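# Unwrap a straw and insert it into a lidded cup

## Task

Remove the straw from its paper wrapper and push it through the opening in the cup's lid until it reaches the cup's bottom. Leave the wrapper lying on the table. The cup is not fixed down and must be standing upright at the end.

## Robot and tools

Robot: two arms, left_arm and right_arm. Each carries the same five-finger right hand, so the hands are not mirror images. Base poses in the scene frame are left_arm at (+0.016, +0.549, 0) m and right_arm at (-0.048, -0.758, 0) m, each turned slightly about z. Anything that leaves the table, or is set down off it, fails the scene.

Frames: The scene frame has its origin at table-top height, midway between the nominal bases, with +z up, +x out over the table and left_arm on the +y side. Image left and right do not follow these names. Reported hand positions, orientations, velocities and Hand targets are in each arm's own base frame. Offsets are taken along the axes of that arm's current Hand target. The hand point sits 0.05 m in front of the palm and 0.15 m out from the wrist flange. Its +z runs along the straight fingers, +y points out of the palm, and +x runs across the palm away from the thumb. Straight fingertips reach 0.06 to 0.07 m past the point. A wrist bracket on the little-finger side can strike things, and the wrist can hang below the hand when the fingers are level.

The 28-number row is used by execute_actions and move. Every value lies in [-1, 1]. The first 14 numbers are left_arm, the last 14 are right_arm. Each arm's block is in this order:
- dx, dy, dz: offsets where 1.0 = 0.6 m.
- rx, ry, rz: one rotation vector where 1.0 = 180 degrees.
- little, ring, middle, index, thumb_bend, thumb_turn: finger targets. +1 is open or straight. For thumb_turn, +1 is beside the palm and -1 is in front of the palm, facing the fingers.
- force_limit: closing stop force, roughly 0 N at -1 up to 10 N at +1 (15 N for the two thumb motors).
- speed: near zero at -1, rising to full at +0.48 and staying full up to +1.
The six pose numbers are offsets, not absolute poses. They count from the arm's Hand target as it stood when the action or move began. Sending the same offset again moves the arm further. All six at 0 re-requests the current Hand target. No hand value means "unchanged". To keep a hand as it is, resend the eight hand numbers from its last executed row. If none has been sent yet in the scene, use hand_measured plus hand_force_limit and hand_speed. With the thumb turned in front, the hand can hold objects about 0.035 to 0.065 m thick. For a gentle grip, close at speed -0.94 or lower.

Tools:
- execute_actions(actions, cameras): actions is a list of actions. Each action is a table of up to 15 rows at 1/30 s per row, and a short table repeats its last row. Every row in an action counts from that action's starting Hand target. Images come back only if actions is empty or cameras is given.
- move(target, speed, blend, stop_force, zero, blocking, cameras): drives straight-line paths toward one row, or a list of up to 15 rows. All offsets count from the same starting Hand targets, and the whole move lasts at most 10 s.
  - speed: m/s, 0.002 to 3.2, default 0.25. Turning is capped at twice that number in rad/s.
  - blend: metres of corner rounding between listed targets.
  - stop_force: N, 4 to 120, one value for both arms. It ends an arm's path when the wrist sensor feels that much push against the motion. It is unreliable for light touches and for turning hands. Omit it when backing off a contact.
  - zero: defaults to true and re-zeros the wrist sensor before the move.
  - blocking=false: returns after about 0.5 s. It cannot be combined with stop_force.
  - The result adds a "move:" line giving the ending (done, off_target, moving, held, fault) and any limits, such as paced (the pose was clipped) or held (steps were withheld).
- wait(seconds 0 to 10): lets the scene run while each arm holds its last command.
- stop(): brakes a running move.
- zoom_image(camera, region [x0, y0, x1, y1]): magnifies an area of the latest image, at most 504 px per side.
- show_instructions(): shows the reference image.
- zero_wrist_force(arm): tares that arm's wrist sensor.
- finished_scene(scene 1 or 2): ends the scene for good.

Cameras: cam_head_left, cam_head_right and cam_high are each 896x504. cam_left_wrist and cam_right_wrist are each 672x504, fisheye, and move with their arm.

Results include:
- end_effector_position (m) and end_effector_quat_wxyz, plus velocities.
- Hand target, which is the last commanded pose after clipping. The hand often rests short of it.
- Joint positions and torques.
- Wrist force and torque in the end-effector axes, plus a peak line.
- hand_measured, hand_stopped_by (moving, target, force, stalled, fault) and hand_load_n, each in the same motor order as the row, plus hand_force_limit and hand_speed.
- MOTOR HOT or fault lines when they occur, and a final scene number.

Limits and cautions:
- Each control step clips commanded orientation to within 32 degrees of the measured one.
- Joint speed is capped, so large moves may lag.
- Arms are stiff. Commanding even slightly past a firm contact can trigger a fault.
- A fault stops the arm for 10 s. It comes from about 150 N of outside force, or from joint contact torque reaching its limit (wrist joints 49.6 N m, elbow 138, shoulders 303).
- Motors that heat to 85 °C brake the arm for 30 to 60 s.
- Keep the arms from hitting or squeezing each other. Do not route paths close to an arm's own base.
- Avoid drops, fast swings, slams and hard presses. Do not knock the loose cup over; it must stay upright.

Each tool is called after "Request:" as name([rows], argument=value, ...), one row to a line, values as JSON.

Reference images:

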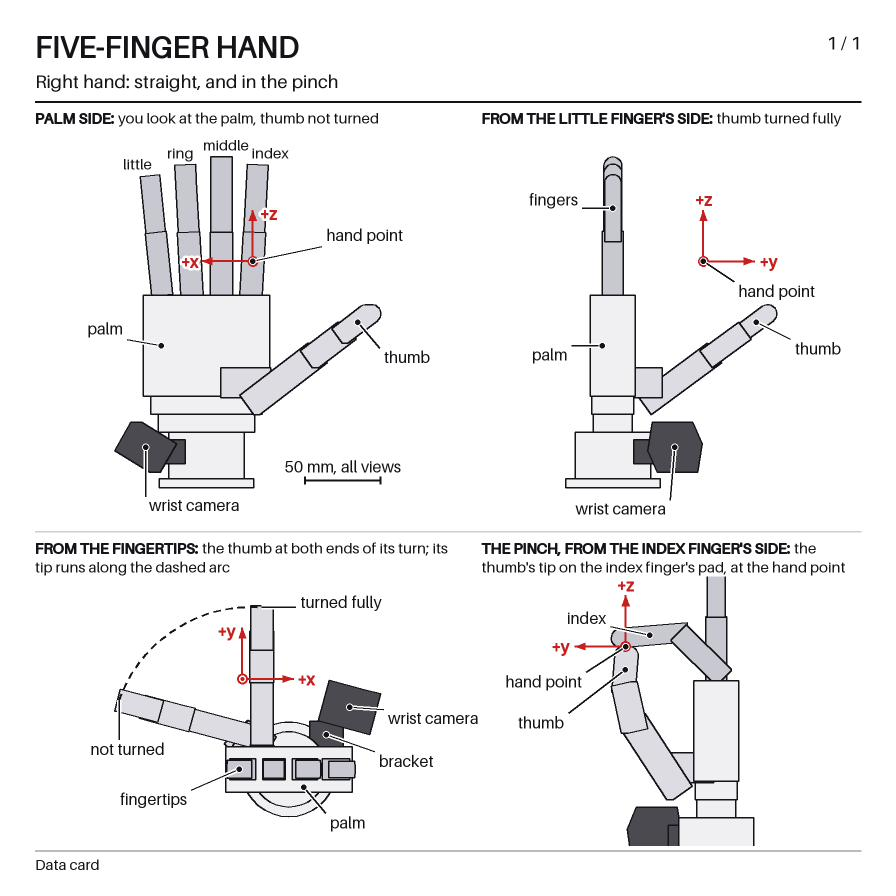

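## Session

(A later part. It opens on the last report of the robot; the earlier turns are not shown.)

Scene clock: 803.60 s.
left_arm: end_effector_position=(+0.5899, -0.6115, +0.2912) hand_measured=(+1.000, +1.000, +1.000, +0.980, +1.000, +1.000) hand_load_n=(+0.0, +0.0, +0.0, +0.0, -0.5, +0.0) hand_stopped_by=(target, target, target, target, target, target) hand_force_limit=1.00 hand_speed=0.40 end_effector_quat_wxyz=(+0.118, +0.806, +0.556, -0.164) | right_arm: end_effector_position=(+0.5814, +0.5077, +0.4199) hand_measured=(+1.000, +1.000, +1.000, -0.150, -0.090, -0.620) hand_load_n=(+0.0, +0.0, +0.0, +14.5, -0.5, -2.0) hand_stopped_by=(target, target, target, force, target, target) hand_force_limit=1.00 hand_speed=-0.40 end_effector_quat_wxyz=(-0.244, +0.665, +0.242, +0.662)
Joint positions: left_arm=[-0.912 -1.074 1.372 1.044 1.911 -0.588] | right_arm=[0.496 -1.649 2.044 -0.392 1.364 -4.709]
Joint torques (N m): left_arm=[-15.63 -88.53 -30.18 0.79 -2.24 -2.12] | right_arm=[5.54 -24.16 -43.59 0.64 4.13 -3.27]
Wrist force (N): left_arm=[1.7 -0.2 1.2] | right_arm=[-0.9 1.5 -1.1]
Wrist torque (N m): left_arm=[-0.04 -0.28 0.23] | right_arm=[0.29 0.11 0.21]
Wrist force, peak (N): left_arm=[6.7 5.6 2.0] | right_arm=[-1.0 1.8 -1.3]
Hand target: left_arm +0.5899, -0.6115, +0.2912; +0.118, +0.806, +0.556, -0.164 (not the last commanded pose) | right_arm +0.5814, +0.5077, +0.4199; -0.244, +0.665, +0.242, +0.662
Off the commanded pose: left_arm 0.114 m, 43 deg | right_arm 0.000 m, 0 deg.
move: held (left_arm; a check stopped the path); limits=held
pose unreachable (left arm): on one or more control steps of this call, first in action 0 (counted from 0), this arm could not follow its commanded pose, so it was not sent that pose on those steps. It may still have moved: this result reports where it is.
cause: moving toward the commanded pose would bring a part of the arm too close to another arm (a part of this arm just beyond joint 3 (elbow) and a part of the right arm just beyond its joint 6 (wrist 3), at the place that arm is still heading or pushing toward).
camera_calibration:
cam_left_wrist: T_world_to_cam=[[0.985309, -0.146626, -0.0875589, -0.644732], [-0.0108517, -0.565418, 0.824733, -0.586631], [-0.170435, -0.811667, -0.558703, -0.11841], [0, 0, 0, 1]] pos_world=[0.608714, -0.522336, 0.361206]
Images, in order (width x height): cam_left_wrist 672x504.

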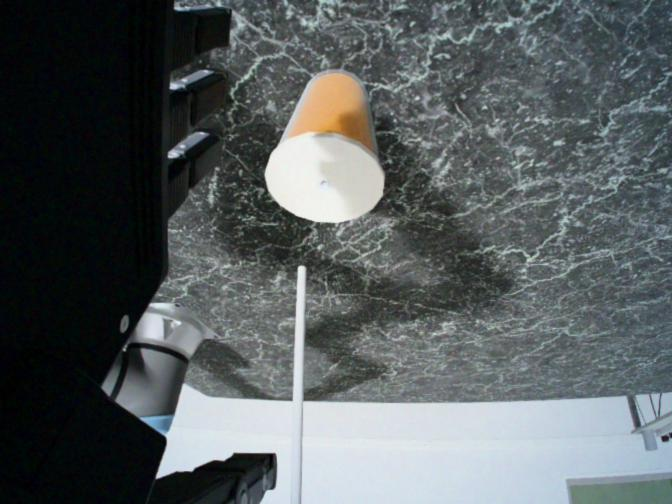

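Request:
move(target=[0,0,0,0,0,0,1,1,1,0.98,1,1,1.0,0.4,-0.0783,-0.0187,-0.0193,0,0.027,-0.0251,1,1,1,-0.6,-0.09,-0.62,1.0,-0.4], speed=0.1, cameras=["cam_left_wrist"])

Request:
zoom_image(camera="cam_left_wrist", region=[270, 150, 380, 250])

Request:
zoom_image(camera="cam_left_wrist", region=[270, 400, 370, 504])

Scene clock: 878.07 s.
left_arm: end_effector_position=(+0.5899, -0.6115, +0.2912) hand_measured=(+1.000, +1.000, +1.000, +0.980, +1.000, +1.000) hand_load_n=(+0.0, +0.0, +0.0, +0.0, +0.0, +0.0) hand_stopped_by=(target, target, target, target, target, target) hand_force_limit=1.00 hand_speed=0.40 end_effector_quat_wxyz=(+0.118, +0.806, +0.556, -0.164) | right_arm: end_effector_position=(+0.5651, +0.5089, +0.3731) hand_measured=(+1.000, +1.000, +1.000, -0.150, -0.090, -0.620) hand_load_n=(+0.0, +0.0, +0.0, +14.5, -0.5, -2.0) hand_stopped_by=(target, target, target, force, target, target) hand_force_limit=1.00 hand_speed=-0.40 end_effector_quat_wxyz=(-0.228, +0.627, +0.258, +0.699)
Joint positions: left_arm=[-0.912 -1.074 1.372 1.044 1.911 -0.588] | right_arm=[0.517 -1.622 2.166 -0.627 1.383 -4.772]
Joint torques (N m): left_arm=[-16.49 -88.79 -29.92 0.46 -1.86 -2.3] | right_arm=[6.85 -24.81 -27.3 -3.96 4.29 -3.57]
Wrist force (N): left_arm=[1.5 -0.6 1.1] | right_arm=[-0.4 1.8 -1.3]
Wrist torque (N m): left_arm=[-0.08 -0.26 0.20] | right_arm=[0.31 0.06 0.26]
Wrist force, peak (N): left_arm=[1.7 -0.8 1.4] | right_arm=[-1.3 1.3 -1.6]
Hand target: left_arm +0.5899, -0.6115, +0.2912; +0.118, +0.806, +0.556, -0.164 | right_arm +0.5651, +0.5089, +0.3730; -0.228, +0.627, +0.258, +0.699
Off the commanded pose: left_arm 0.000 m, 0 deg | right_arm 0.000 m, 0 deg.
move: done
camera_calibration:
cam_left_wrist: T_world_to_cam=[[0.985348, -0.146342, -0.0875992, -0.644593], [-0.0106511, -0.565401, 0.824747, -0.586749], [-0.170224, -0.81173, -0.558676, -0.11858], [0, 0, 0, 1]] pos_world=[0.608714, -0.522335, 0.361206]
Images, in order (width x height): cam_left_wrist 672x504.

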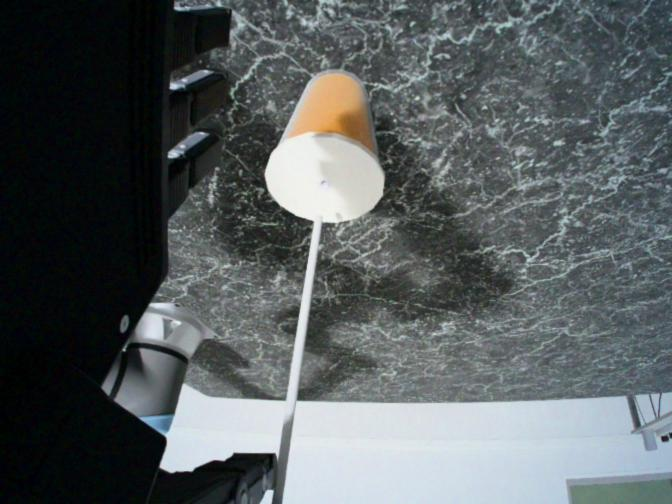

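Scaled by 4.582 from the camera's 672x504 image, which has a finer 960x720 frame.

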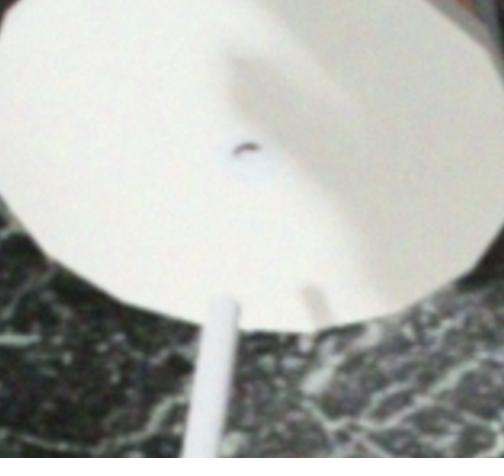

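Scaled by 4.846 from the camera's 672x504 image, which has a finer 960x720 frame.

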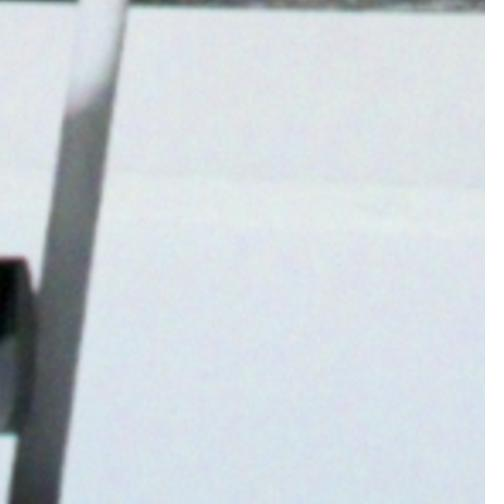

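Request:
move([
  [-0.0132,-0.1597,0.0043,-0.0659,0.0013,-0.153,1,1,1,0.98,1,1,1.0,0.4,0,0,0,0,0,0,1,1,1,-0.6,-0.09,-0.62,1.0,-0.4],
  [-0.1785,-0.2657,0.0747,-0.1648,0.0033,-0.3825,1,1,1,0.98,1,1,1.0,0.4,0,0,0,0,0,0,1,1,1,-0.6,-0.09,-0.62,1.0,-0.4],
], speed=0.35, blend=0.04, cameras=["cam_left_wrist"])

Request:
zoom_image(camera="cam_left_wrist", region=[270, 130, 390, 250])

Request:
zoom_image(camera="cam_left_wrist", region=[250, 400, 350, 504])

Scene clock: 945.43 s.
left_arm: end_effector_position=(+0.3997, -0.6637, +0.2912) hand_measured=(+1.000, +1.000, +1.000, +0.980, +1.000, +1.000) hand_load_n=(+0.0, +0.0, +0.0, +0.0, +0.0, +0.0) hand_stopped_by=(target, target, target, target, target, target) hand_force_limit=1.00 hand_speed=0.40 end_effector_quat_wxyz=(+0.193, +0.301, +0.932, -0.058) | right_arm: end_effector_position=(+0.5651, +0.5089, +0.3730) hand_measured=(+1.000, +1.000, +1.000, -0.150, -0.090, -0.620) hand_load_n=(+0.0, +0.0, +0.0, +14.5, -0.5, -2.0) hand_stopped_by=(target, target, target, force, target, target) hand_force_limit=1.00 hand_speed=-0.40 end_effector_quat_wxyz=(-0.228, +0.627, +0.258, +0.699)
Joint positions: left_arm=[-1.447 -1.172 1.508 0.956 1.272 -2.349] | right_arm=[0.517 -1.622 2.166 -0.627 1.383 -4.772]
Joint torques (N m): left_arm=[-17.32 -54.76 -41.38 5.33 -3.44 -2.74] | right_arm=[6.06 -23.22 -28.49 -4.51 4.19 -3.32]
Wrist force (N): left_arm=[1.9 -0.5 1.7] | right_arm=[-0.6 1.5 -1.2]
Wrist torque (N m): left_arm=[-0.13 -0.29 0.10] | right_arm=[0.25 0.08 0.23]
Wrist force, peak (N): left_arm=[2.0 -1.6 1.6] | right_arm=[-0.8 1.9 -1.4]
Hand target: left_arm +0.3997, -0.6637, +0.2912; +0.193, +0.301, +0.932, -0.058 | right_arm +0.5651, +0.5089, +0.3730; -0.228, +0.627, +0.258, +0.699
Off the commanded pose: left_arm 0.000 m, 0 deg | right_arm 0.000 m, 0 deg.
move: done
camera_calibration:
cam_left_wrist: T_world_to_cam=[[0.397107, 0.913621, -0.0871956, 0.473614], [0.543277, -0.157431, 0.824661, -0.56891], [0.7397, -0.37485, -0.558866, -0.267054], [0, 0, 0, 1]] pos_world=[0.31854, -0.622373, 0.361207]
Images, in order (width x height): cam_left_wrist 672x504.

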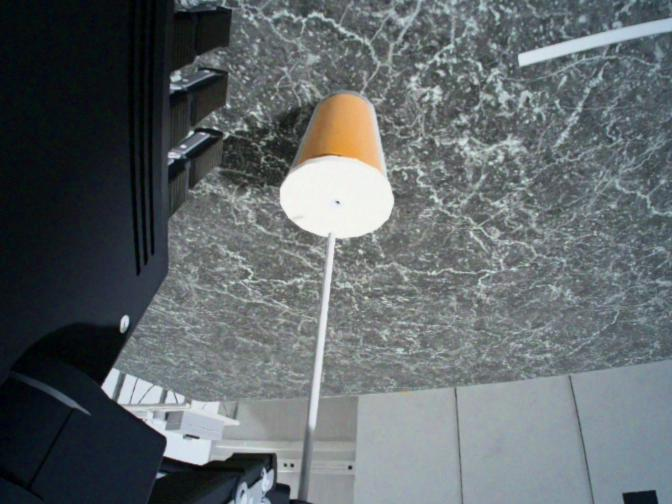

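Scaled by 4.200 from the camera's 672x504 image, which has a finer 960x720 frame.

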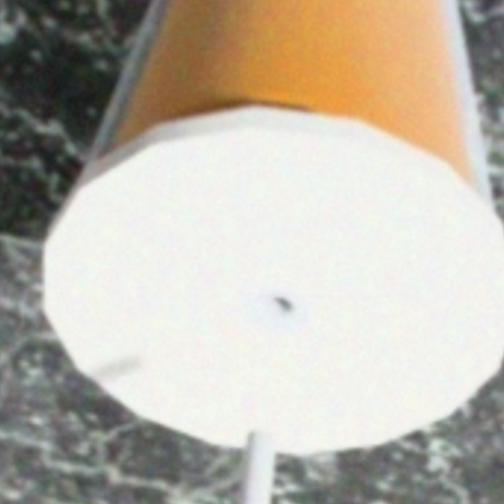

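Scaled by 4.846 from the camera's 672x504 image, which has a finer 960x720 frame.

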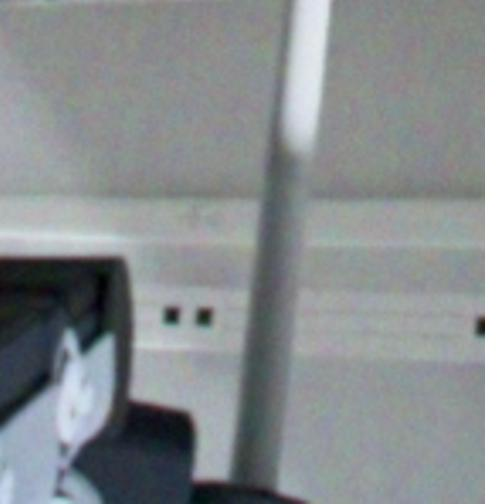

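Request:
move([
  [0,0,0,0,0,0,1,1,1,0.98,1,1,1.0,0.4,-0.0333,-0.0033,-0.0005,0,0,0,1,1,1,-0.6,-0.09,-0.62,1.0,-0.4],
  [0,0,0,0,0,0,1,1,1,0.98,1,1,1.0,0.4,-0.0830,-0.0070,-0.0047,0,0,0,1,1,1,-0.6,-0.09,-0.62,1.0,-0.4],
], speed=[0.03, 0.01], stop_force=4, cameras=["cam_left_wrist"])

Request:
zoom_image(camera="cam_left_wrist", region=[290, 150, 390, 250])

Scene clock: 1023.10 s.
left_arm: end_effector_position=(+0.3997, -0.6637, +0.2912) hand_measured=(+1.000, +1.000, +1.000, +0.980, +1.000, +1.000) hand_load_n=(+0.0, +0.0, +0.0, +0.0, +0.0, +0.0) hand_stopped_by=(target, target, target, target, target, target) hand_force_limit=1.00 hand_speed=0.40 end_effector_quat_wxyz=(+0.193, +0.301, +0.932, -0.058) | right_arm: end_effector_position=(+0.5658, +0.5101, +0.3230) hand_measured=(+1.000, +1.000, +1.000, -0.150, -0.090, -0.620) hand_load_n=(+0.0, +0.0, +0.0, +14.5, -0.5, -3.0) hand_stopped_by=(target, target, target, force, target, target) hand_force_limit=1.00 hand_speed=-0.40 end_effector_quat_wxyz=(-0.228, +0.627, +0.258, +0.699)
Joint positions: left_arm=[-1.447 -1.172 1.508 0.956 1.272 -2.35] | right_arm=[0.518 -1.564 2.215 -0.735 1.385 -4.772]
Joint torques (N m): left_arm=[-17.53 -56.81 -41.64 5.59 -3.1 -1.97] | right_arm=[-7.01 -22.47 -23.71 -3.29 -2.13 -1.74]
Wrist force (N): left_arm=[2.3 -0.5 1.9] | right_arm=[2.8 1.5 -0.8]
Wrist torque (N m): left_arm=[-0.13 -0.33 0.12] | right_arm=[0.20 0.22 0.21]
Wrist force, peak (N): left_arm=[2.3 -1.0 1.9] | right_arm=[3.5 1.8 -0.7]
Hand target: left_arm +0.3997, -0.6637, +0.2912; +0.193, +0.301, +0.932, -0.058 | right_arm +0.5658, +0.5101, +0.3230; -0.228, +0.627, +0.258, +0.699
Off the commanded pose: left_arm 0.000 m, 0 deg | right_arm 0.000 m, 0 deg.
move: done
camera_calibration:
cam_left_wrist: T_world_to_cam=[[0.396893, 0.913719, -0.0871432, 0.473855], [0.543295, -0.157342, 0.824666, -0.568823], [0.739802, -0.374649, -0.558866, -0.266924], [0, 0, 0, 1]] pos_world=[0.318439, -0.622473, 0.361207]
Images, in order (width x height): cam_left_wrist 672x504.

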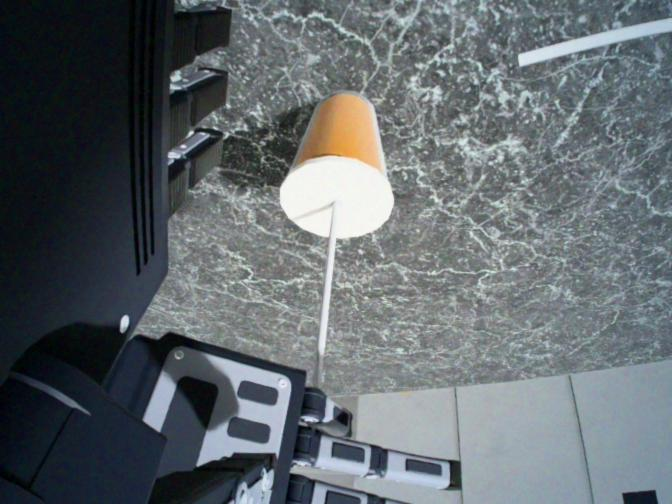

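Scaled by 5.040 from the camera's 672x504 image, which has a finer 960x720 frame.

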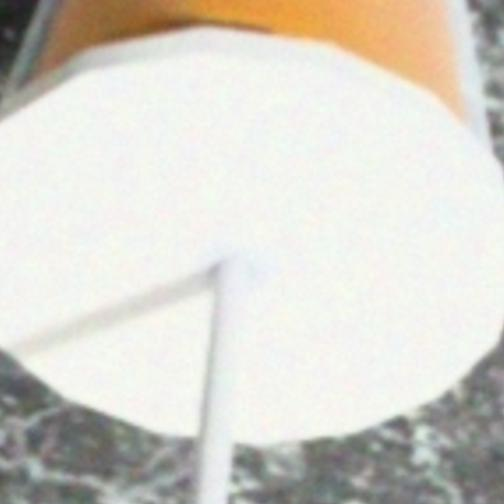

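Request:
zoom_image(camera="cam_left_wrist", region=[315, 180, 355, 220])

Request:
zoom_image(camera="cam_left_wrist", region=[270, 190, 370, 410])

Scaled by 12.600 from the camera's 672x504 image, which has a finer 960x720 frame.

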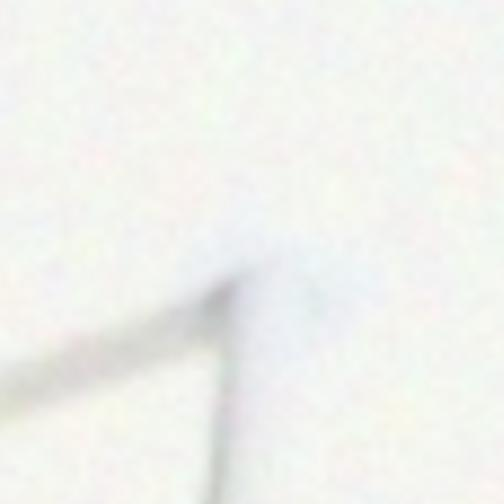

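Scaled by 2.291 from the camera's 672x504 image, which has a finer 960x720 frame.

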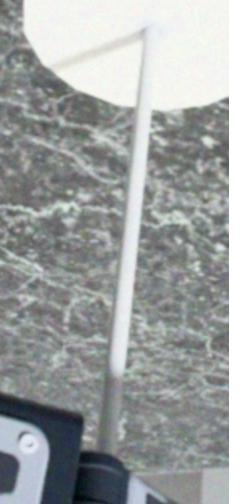

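Request:
move([
  [0.1823,-0.0237,-0.0785,0,0,0,1,1,1,0.98,1,1,1.0,0.4,0,-0.0008,0.0018,0,0,0,1,1,1,-0.6,-0.09,-0.62,1.0,-0.4],
  [0.1823,-0.0237,-0.0785,0,0,0,1,1,1,0.98,1,1,1.0,0.4,-0.0994,-0.0083,-0.0063,0,0,0,1,1,1,-0.6,-0.09,-0.62,1.0,-0.4],
], speed=[0.12, 0.02], stop_force=4, cameras=["cam_left_wrist", "cam_head_right"])

Request:
zoom_image(camera="cam_left_wrist", region=[270, 100, 450, 300])

Scene clock: 1104.50 s.
left_arm: end_effector_position=(+0.2948, -0.6056, +0.2911) hand_measured=(+1.000, +1.000, +1.000, +0.980, +1.000, +1.000) hand_load_n=(+0.0, +0.0, +0.0, +0.0, +0.0, +0.0) hand_stopped_by=(target, target, target, target, target, target) hand_force_limit=1.00 hand_speed=0.40 end_effector_quat_wxyz=(+0.193, +0.301, +0.932, -0.058) | right_arm: end_effector_position=(+0.5663, +0.5112, +0.2630) hand_measured=(+1.000, +1.000, +1.000, -0.150, -0.090, -0.620) hand_load_n=(+0.0, +0.5, -0.5, +14.5, -0.5, -3.0) hand_stopped_by=(target, target, target, force, target, target) hand_force_limit=1.00 hand_speed=-0.40 end_effector_quat_wxyz=(-0.228, +0.627, +0.258, +0.699)
Joint positions: left_arm=[-1.613 -1.305 1.703 0.947 1.23 -2.519] | right_arm=[0.52 -1.479 2.265 -0.868 1.386 -4.772]
Joint torques (N m): left_arm=[-17.56 -70.5 -28.53 5.75 -3.36 -2.06] | right_arm=[5.76 -25.38 -20.32 -3.28 4.21 -2.7]
Wrist force (N): left_arm=[1.3 -0.7 1.0] | right_arm=[3.7 1.8 -0.8]
Wrist torque (N m): left_arm=[-0.14 -0.22 0.08] | right_arm=[0.24 0.16 0.25]
Wrist force, peak (N): left_arm=[2.8 -1.3 0.8] | right_arm=[3.7 2.1 -1.2]
Hand target: left_arm +0.2948, -0.6056, +0.2911; +0.193, +0.301, +0.932, -0.058 | right_arm +0.5663, +0.5112, +0.2630; -0.228, +0.627, +0.258, +0.699
Off the commanded pose: left_arm 0.000 m, 0 deg | right_arm 0.000 m, 0 deg.
move: done
camera_calibration:
cam_left_wrist: T_world_to_cam=[[0.396893, 0.913719, -0.0871432, 0.462402], [0.543295, -0.157342, 0.824666, -0.50269], [0.739802, -0.374649, -0.558866, -0.167552], [0, 0, 0, 1]] pos_world=[0.213539, -0.564373, 0.361207]
Images, in order (width x height): cam_head_right 896x504, cam_left_wrist 672x504.

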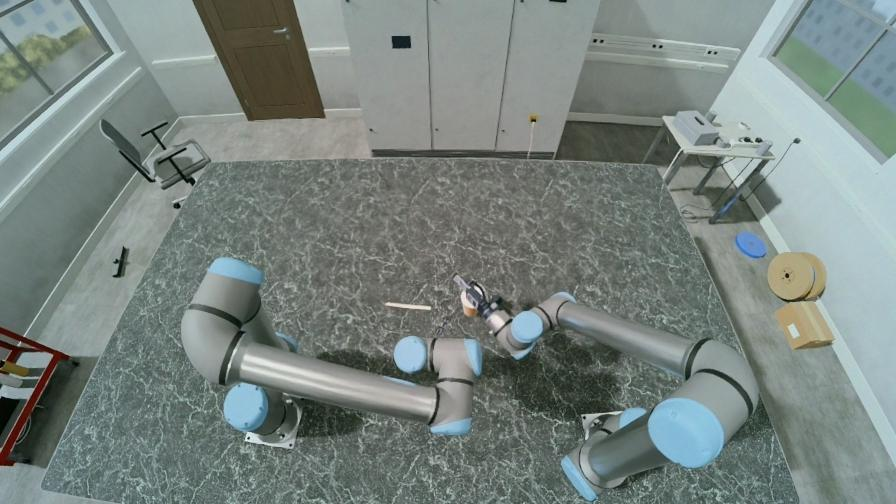

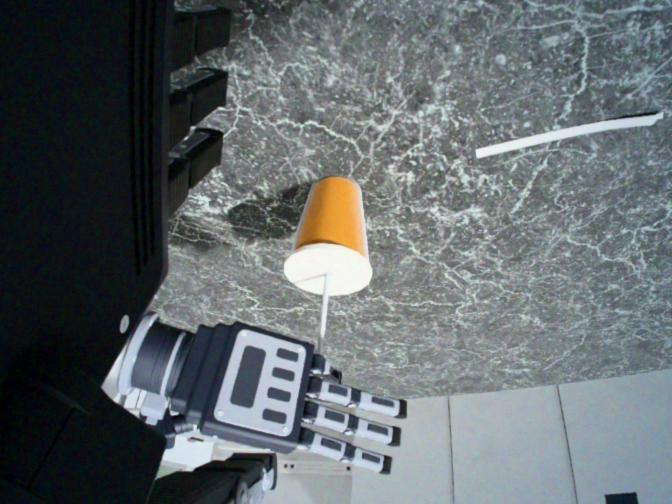

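Scaled by 2.520 from the camera's 672x504 image, which has a finer 960x720 frame.

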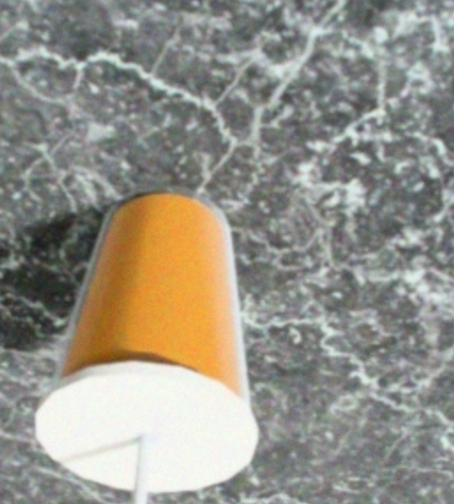

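Request:
move(target=[0,0,0,0,0,0,1,1,1,0.98,1,1,1.0,0.4,-0.0945,-0.0071,-0.0077,0,0,0,1,1,1,-0.6,-0.09,-0.62,1.0,-0.4], speed=0.02, stop_force=4, cameras=["cam_left_wrist", "cam_high", "cam_right_wrist"])

Request:
zoom_image(camera="cam_high", region=[520, 80, 680, 190])

Scene clock: 1132.23 s.
left_arm: end_effector_position=(+0.2948, -0.6056, +0.2911) hand_measured=(+1.000, +1.000, +1.000, +0.980, +1.000, +1.000) hand_load_n=(+0.0, +0.0, +0.0, +0.0, +0.0, +0.0) hand_stopped_by=(target, target, target, target, target, target) hand_force_limit=1.00 hand_speed=0.40 end_effector_quat_wxyz=(+0.193, +0.301, +0.932, -0.058) | right_arm: end_effector_position=(+0.5663, +0.5112, +0.2114) hand_measured=(+1.000, +1.000, +1.000, -0.150, -0.090, -0.620) hand_load_n=(+0.0, +0.0, +0.0, +14.0, -0.5, -2.5) hand_stopped_by=(target, target, target, force, target, target) hand_force_limit=1.00 hand_speed=-0.40 end_effector_quat_wxyz=(-0.228, +0.627, +0.258, +0.699)
Joint positions: left_arm=[-1.613 -1.305 1.703 0.947 1.23 -2.519] | right_arm=[0.52 -1.396 2.3 -0.986 1.386 -4.772]
Joint torques (N m): left_arm=[-16.6 -71.31 -28.51 5.68 -3.47 -2.15] | right_arm=[-4.54 -52.94 -32.39 -0.22 4.03 -1.36]
Wrist force (N): left_arm=[1.9 -0.9 1.3] | right_arm=[-1.7 0.4 -0.5]
Wrist torque (N m): left_arm=[-0.17 -0.30 0.10] | right_arm=[0.10 0.12 0.17]
Wrist force, peak (N): left_arm=[2.0 -1.1 1.2] | right_arm=[10.8 1.5 -0.4]
Hand target: left_arm +0.2948, -0.6056, +0.2911; +0.193, +0.301, +0.932, -0.058 | right_arm +0.5663, +0.5112, +0.2115; -0.228, +0.627, +0.258, +0.699 (not the last commanded pose)
Off the commanded pose: left_arm 0.000 m, 0 deg | right_arm 0.005 m, 0 deg.
move: contact (right_arm)
camera_calibration:
cam_left_wrist: T_world_to_cam=[[0.396893, 0.913719, -0.0871432, 0.462402], [0.543295, -0.157342, 0.824666, -0.50269], [0.739802, -0.374649, -0.558866, -0.167552], [0, 0, 0, 1]] pos_world=[0.213539, -0.564373, 0.361207]
cam_right_wrist: T_world_to_cam=[[0.608633, -0.737837, 0.291828, -0.0274051], [-0.191869, -0.493741, -0.848178, 0.536772], [0.769904, 0.460236, -0.442075, -0.468259], [0, 0, 0, 1]] pos_world=[0.480184, 0.460315, 0.256271]
Images, in order (width x height): cam_high 896x504, cam_left_wrist 672x504, cam_right_wrist 672x504.

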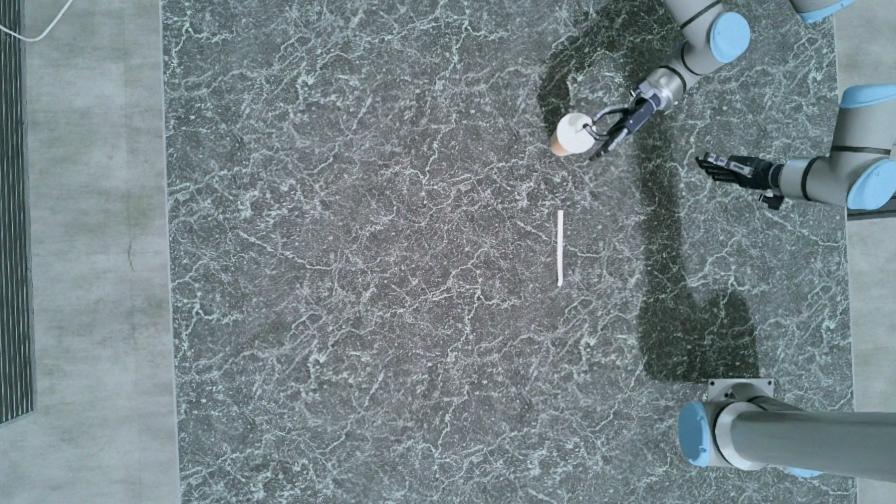

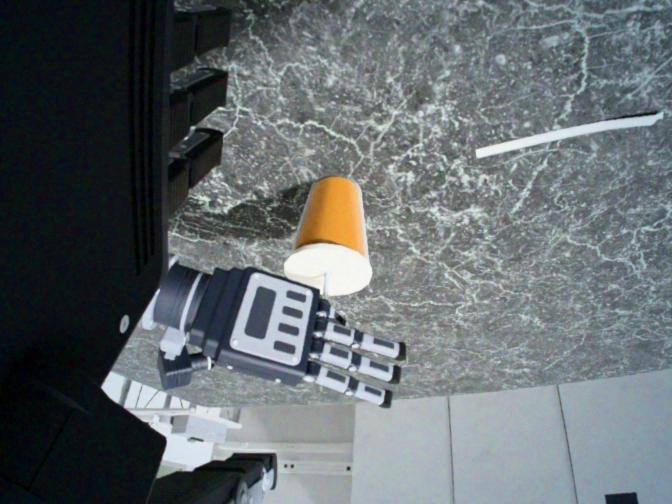

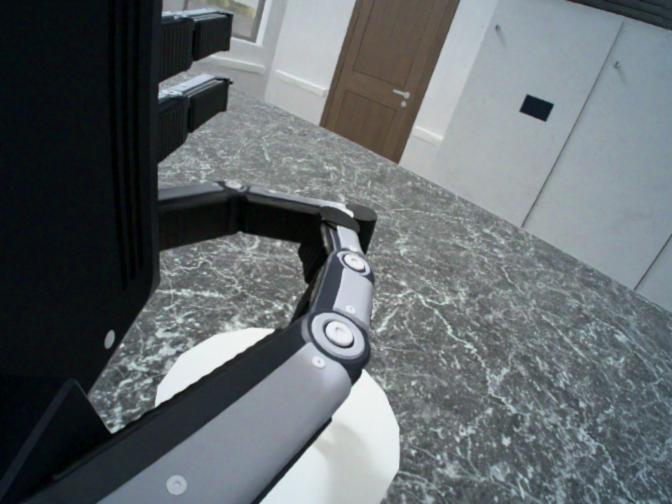

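Scaled by 3.150 from the camera's 896x504 image, which has a finer 1280x720 frame.

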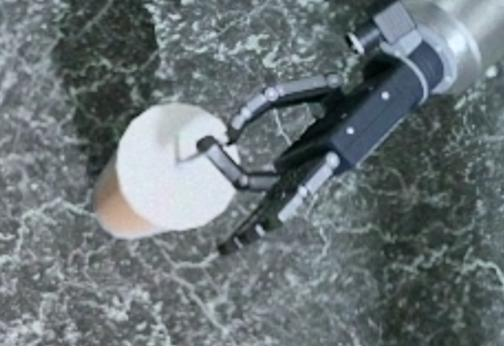

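Request:
move(target=[0,0,0,0,0,0,1,1,1,0.98,1,1,1.0,0.4,-0.0116,-0.0009,-0.0009,0,0,0,1,1,1,-0.6,-0.09,-0.62,1.0,-0.4], speed=0.005, stop_force=4)

Request:
move([
  [0,0,0,0,0,0,1,1,1,0.98,1,1,1.0,0.4,0,0,0,0,0,0,1,1,1,0.2,-0.09,-0.62,1.0,-0.5],
  [0,0,0,0,0,0,1,1,1,0.98,1,1,1.0,0.4,0,0,0,0,0,0,1,1,1,1,1,-0.62,1.0,-0.2],
], speed=0.05, cameras=["cam_left_wrist", "cam_right_wrist"])

Scene clock: 1174.10 s.
left_arm: end_effector_position=(+0.2948, -0.6056, +0.2911) hand_measured=(+1.000, +1.000, +1.000, +0.980, +1.000, +1.000) hand_load_n=(+0.0, +0.0, +0.0, +0.0, +0.0, +0.0) hand_stopped_by=(target, target, target, target, target, target) hand_force_limit=1.00 hand_speed=0.40 end_effector_quat_wxyz=(+0.193, +0.301, +0.932, -0.058) | right_arm: end_effector_position=(+0.5664, +0.5112, +0.2112) hand_measured=(+1.000, +1.000, +1.000, -0.150, -0.090, -0.620) hand_load_n=(+0.0, +0.0, +0.0, +14.5, -1.0, -3.5) hand_stopped_by=(target, target, target, force, target, target) hand_force_limit=1.00 hand_speed=-0.40 end_effector_quat_wxyz=(-0.228, +0.627, +0.258, +0.699)
Joint positions: left_arm=[-1.613 -1.305 1.703 0.947 1.23 -2.519] | right_arm=[0.52 -1.396 2.3 -0.988 1.386 -4.772]
Joint torques (N m): left_arm=[-15.46 -69.77 -28.72 5.85 -3.3 -2.09] | right_arm=[-5.12 -49.89 -29.83 1.49 4.14 -1.68]
Wrist force (N): left_arm=[1.9 -1.2 1.4] | right_arm=[3.1 0.0 -1.0]
Wrist torque (N m): left_arm=[-0.23 -0.31 0.09] | right_arm=[0.09 0.17 0.18]
Wrist force, peak (N): left_arm=[2.0 -1.3 1.4] | right_arm=[6.0 0.3 -0.7]
Hand target: left_arm +0.2948, -0.6056, +0.2911; +0.193, +0.301, +0.932, -0.058 | right_arm +0.5664, +0.5112, +0.2112; -0.228, +0.627, +0.258, +0.699 (not the last commanded pose)
Off the commanded pose: left_arm 0.000 m, 0 deg | right_arm 0.007 m, 0 deg.
move: contact (right_arm)

Scene clock: 1175.87 s.
left_arm: end_effector_position=(+0.2948, -0.6056, +0.2911) hand_measured=(+1.000, +1.000, +1.000, +0.980, +1.000, +1.000) hand_load_n=(+0.0, +0.0, +0.0, +0.0, +0.0, +0.0) hand_stopped_by=(target, target, target, target, target, target) hand_force_limit=1.00 hand_speed=0.40 end_effector_quat_wxyz=(+0.193, +0.301, +0.932, -0.058) | right_arm: end_effector_position=(+0.5664, +0.5112, +0.2112) hand_measured=(+1.000, +1.000, +1.000, +1.000, +1.000, -0.620) hand_load_n=(+0.0, +0.0, +0.0, +0.0, +0.0, +0.0) hand_stopped_by=(target, target, target, target, target, target) hand_force_limit=1.00 hand_speed=-0.20 end_effector_quat_wxyz=(-0.228, +0.627, +0.258, +0.699)
Joint positions: left_arm=[-1.613 -1.305 1.703 0.947 1.23 -2.519] | right_arm=[0.52 -1.396 2.3 -0.988 1.386 -4.772]
Joint torques (N m): left_arm=[-16.96 -68.9 -28.63 5.93 -3.42 -2.09] | right_arm=[-6.01 -49.3 -30.41 -3.31 3.39 -1.5]
Wrist force (N): left_arm=[1.7 -0.5 1.2] | right_arm=[-0.6 0.8 -1.1]
Wrist torque (N m): left_arm=[-0.13 -0.28 0.10] | right_arm=[0.12 0.13 0.18]
Wrist force, peak (N): left_arm=[2.0 -0.8 1.4] | right_arm=[3.9 0.5 -0.8]
Hand target: left_arm +0.2948, -0.6056, +0.2911; +0.193, +0.301, +0.932, -0.058 | right_arm +0.5664, +0.5112, +0.2112; -0.228, +0.627, +0.258, +0.699
Off the commanded pose: left_arm 0.000 m, 0 deg | right_arm 0.000 m, 0 deg.
move: done
camera_calibration:
cam_left_wrist: T_world_to_cam=[[0.396893, 0.913719, -0.0871432, 0.462402], [0.543295, -0.157342, 0.824666, -0.50269], [0.739802, -0.374649, -0.558866, -0.167552], [0, 0, 0, 1]] pos_world=[0.213539, -0.564373, 0.361207]
cam_right_wrist: T_world_to_cam=[[0.608508, -0.737932, 0.291847, -0.0272062], [-0.191692, -0.493574, -0.848315, 0.53646], [0.770047, 0.460262, -0.441799, -0.468666], [0, 0, 0, 1]] pos_world=[0.480285, 0.460416, 0.255971]
Images, in order (width x height): cam_left_wrist 672x504, cam_right_wrist 672x504.

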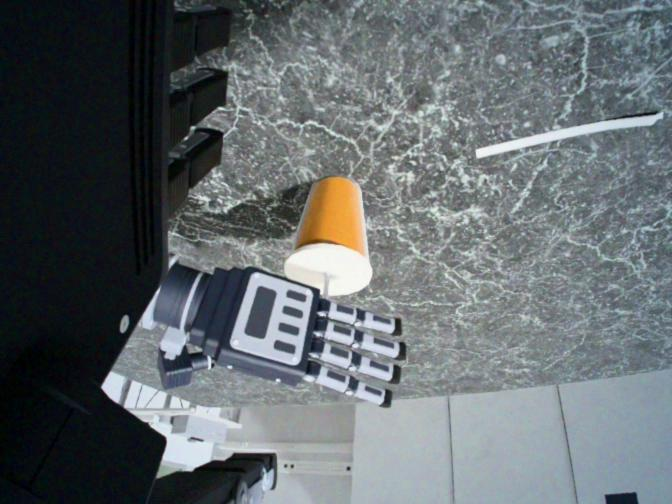

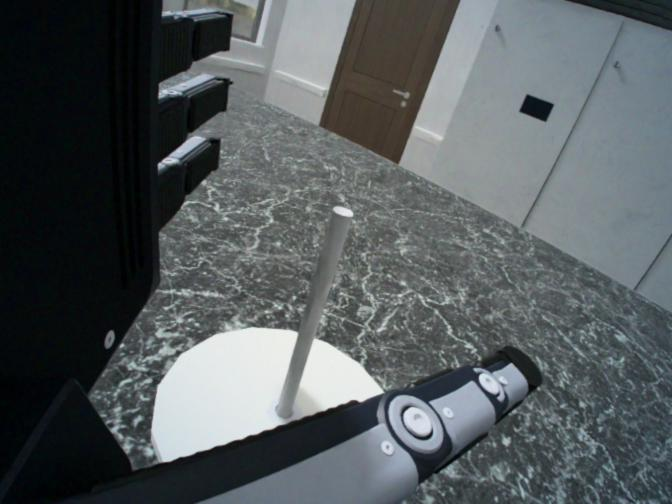

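Request:
move([
  [0,0,0,0,0,0,1,1,1,0.98,1,1,1.0,0.4,0,-0.167,-0.05,0,0,0,1,1,1,1,1,-0.62,1.0,-0.2],
  [0,0,0,0,0,0,1,1,1,0.98,1,1,1.0,0.4,0.2485,-0.16,-0.05,0,0,0,1,1,1,1,1,-0.62,1.0,-0.2],
], speed=[0.12, 0.25], cameras=["cam_left_wrist", "cam_high", "cam_head_right"])

Request:
zoom_image(camera="cam_left_wrist", region=[260, 160, 420, 400])

Request:
zoom_image(camera="cam_head_right", region=[420, 250, 540, 340])

Scene clock: 1191.47 s.
left_arm: end_effector_position=(+0.2948, -0.6056, +0.2911) hand_measured=(+1.000, +1.000, +1.000, +0.980, +1.000, +1.000) hand_load_n=(+0.0, +0.0, +0.0, +0.0, -0.5, +0.0) hand_stopped_by=(target, target, target, target, target, target) hand_force_limit=1.00 hand_speed=0.40 end_effector_quat_wxyz=(+0.193, +0.301, +0.932, -0.058) | right_arm: end_effector_position=(+0.4655, +0.5657, +0.3496) hand_measured=(+1.000, +1.000, +1.000, +1.000, +1.000, -0.620) hand_load_n=(+0.0, +0.0, +0.0, -0.5, +0.0, +0.5) hand_stopped_by=(target, target, target, target, target, target) hand_force_limit=1.00 hand_speed=-0.20 end_effector_quat_wxyz=(-0.228, +0.627, +0.258, +0.699)
Joint positions: left_arm=[-1.613 -1.305 1.703 0.947 1.23 -2.519] | right_arm=[0.743 -1.61 2.203 -0.676 1.608 -4.79]
Joint torques (N m): left_arm=[-16.22 -68.99 -29.2 5.78 -3.35 -1.74] | right_arm=[5.97 -44.52 -41.37 0.71 4.15 2.8]
Wrist force (N): left_arm=[1.5 -0.7 1.0] | right_arm=[-0.9 0.7 -1.3]
Wrist torque (N m): left_arm=[-0.13 -0.24 0.09] | right_arm=[0.17 0.14 0.18]
Wrist force, peak (N): left_arm=[2.1 -1.1 1.3] | right_arm=[-1.9 0.5 -1.0]
Hand target: left_arm +0.2948, -0.6056, +0.2911; +0.193, +0.301, +0.932, -0.058 | right_arm +0.4655, +0.5657, +0.3497; -0.228, +0.627, +0.258, +0.699
Off the commanded pose: left_arm 0.000 m, 0 deg | right_arm 0.000 m, 0 deg.
move: done
camera_calibration:
cam_left_wrist: T_world_to_cam=[[0.396893, 0.913719, -0.0871432, 0.462402], [0.543295, -0.157342, 0.824666, -0.50269], [0.739802, -0.374649, -0.558866, -0.167552], [0, 0, 0, 1]] pos_world=[0.213539, -0.564373, 0.361207]
Images, in order (width x height): cam_head_right 896x504, cam_high 896x504, cam_left_wrist 672x504.

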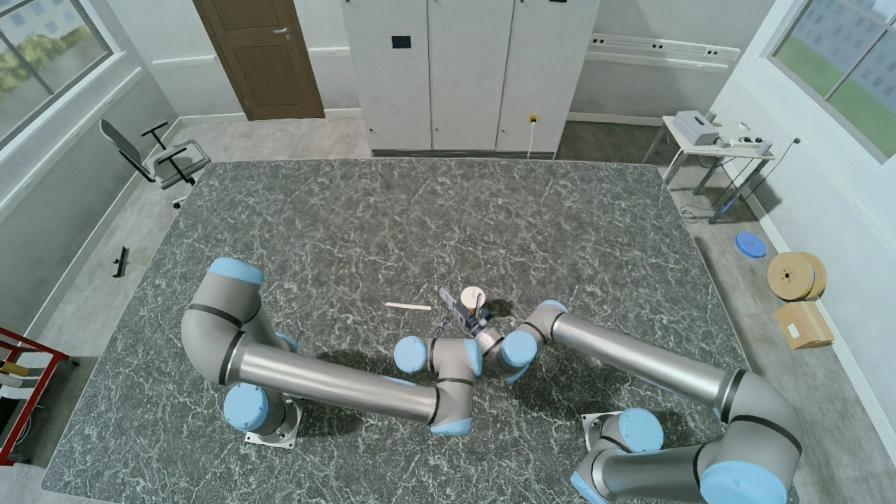

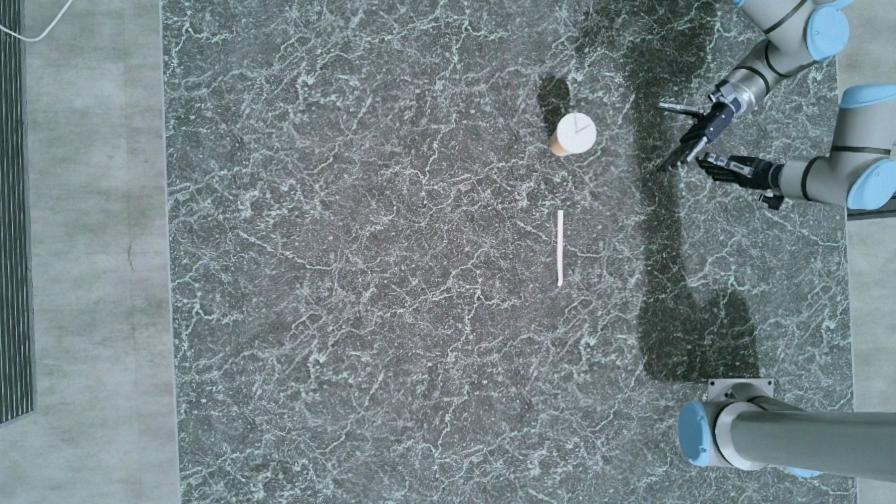

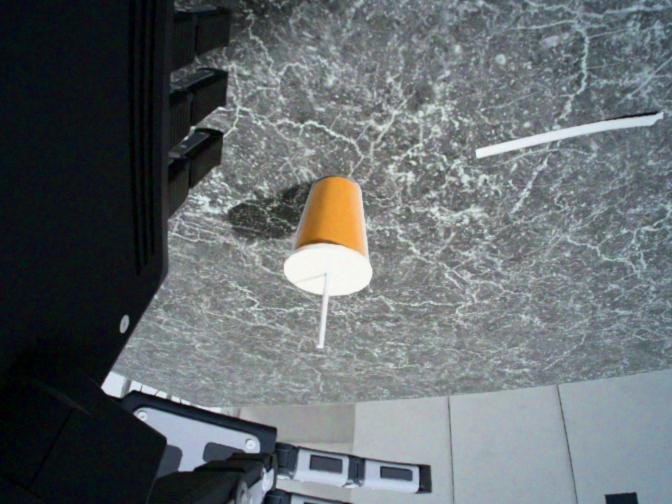

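Scaled by 2.100 from the camera's 672x504 image, which has a finer 960x720 frame.

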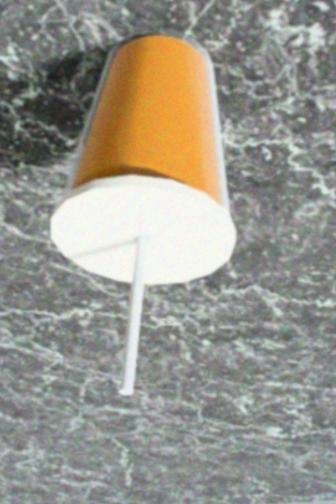

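Scaled by 4.200 from the camera's 896x504 image, which has a finer 1280x720 frame.

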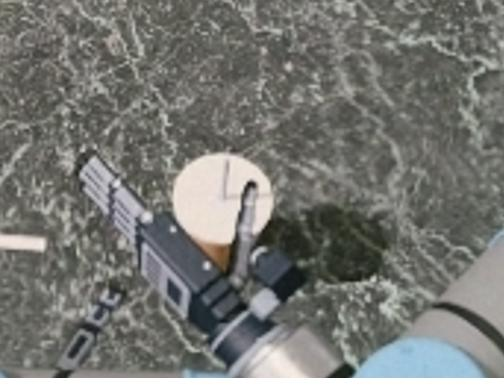

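Request:
finished_scene(scene=2)

The scene is finished: the task was done.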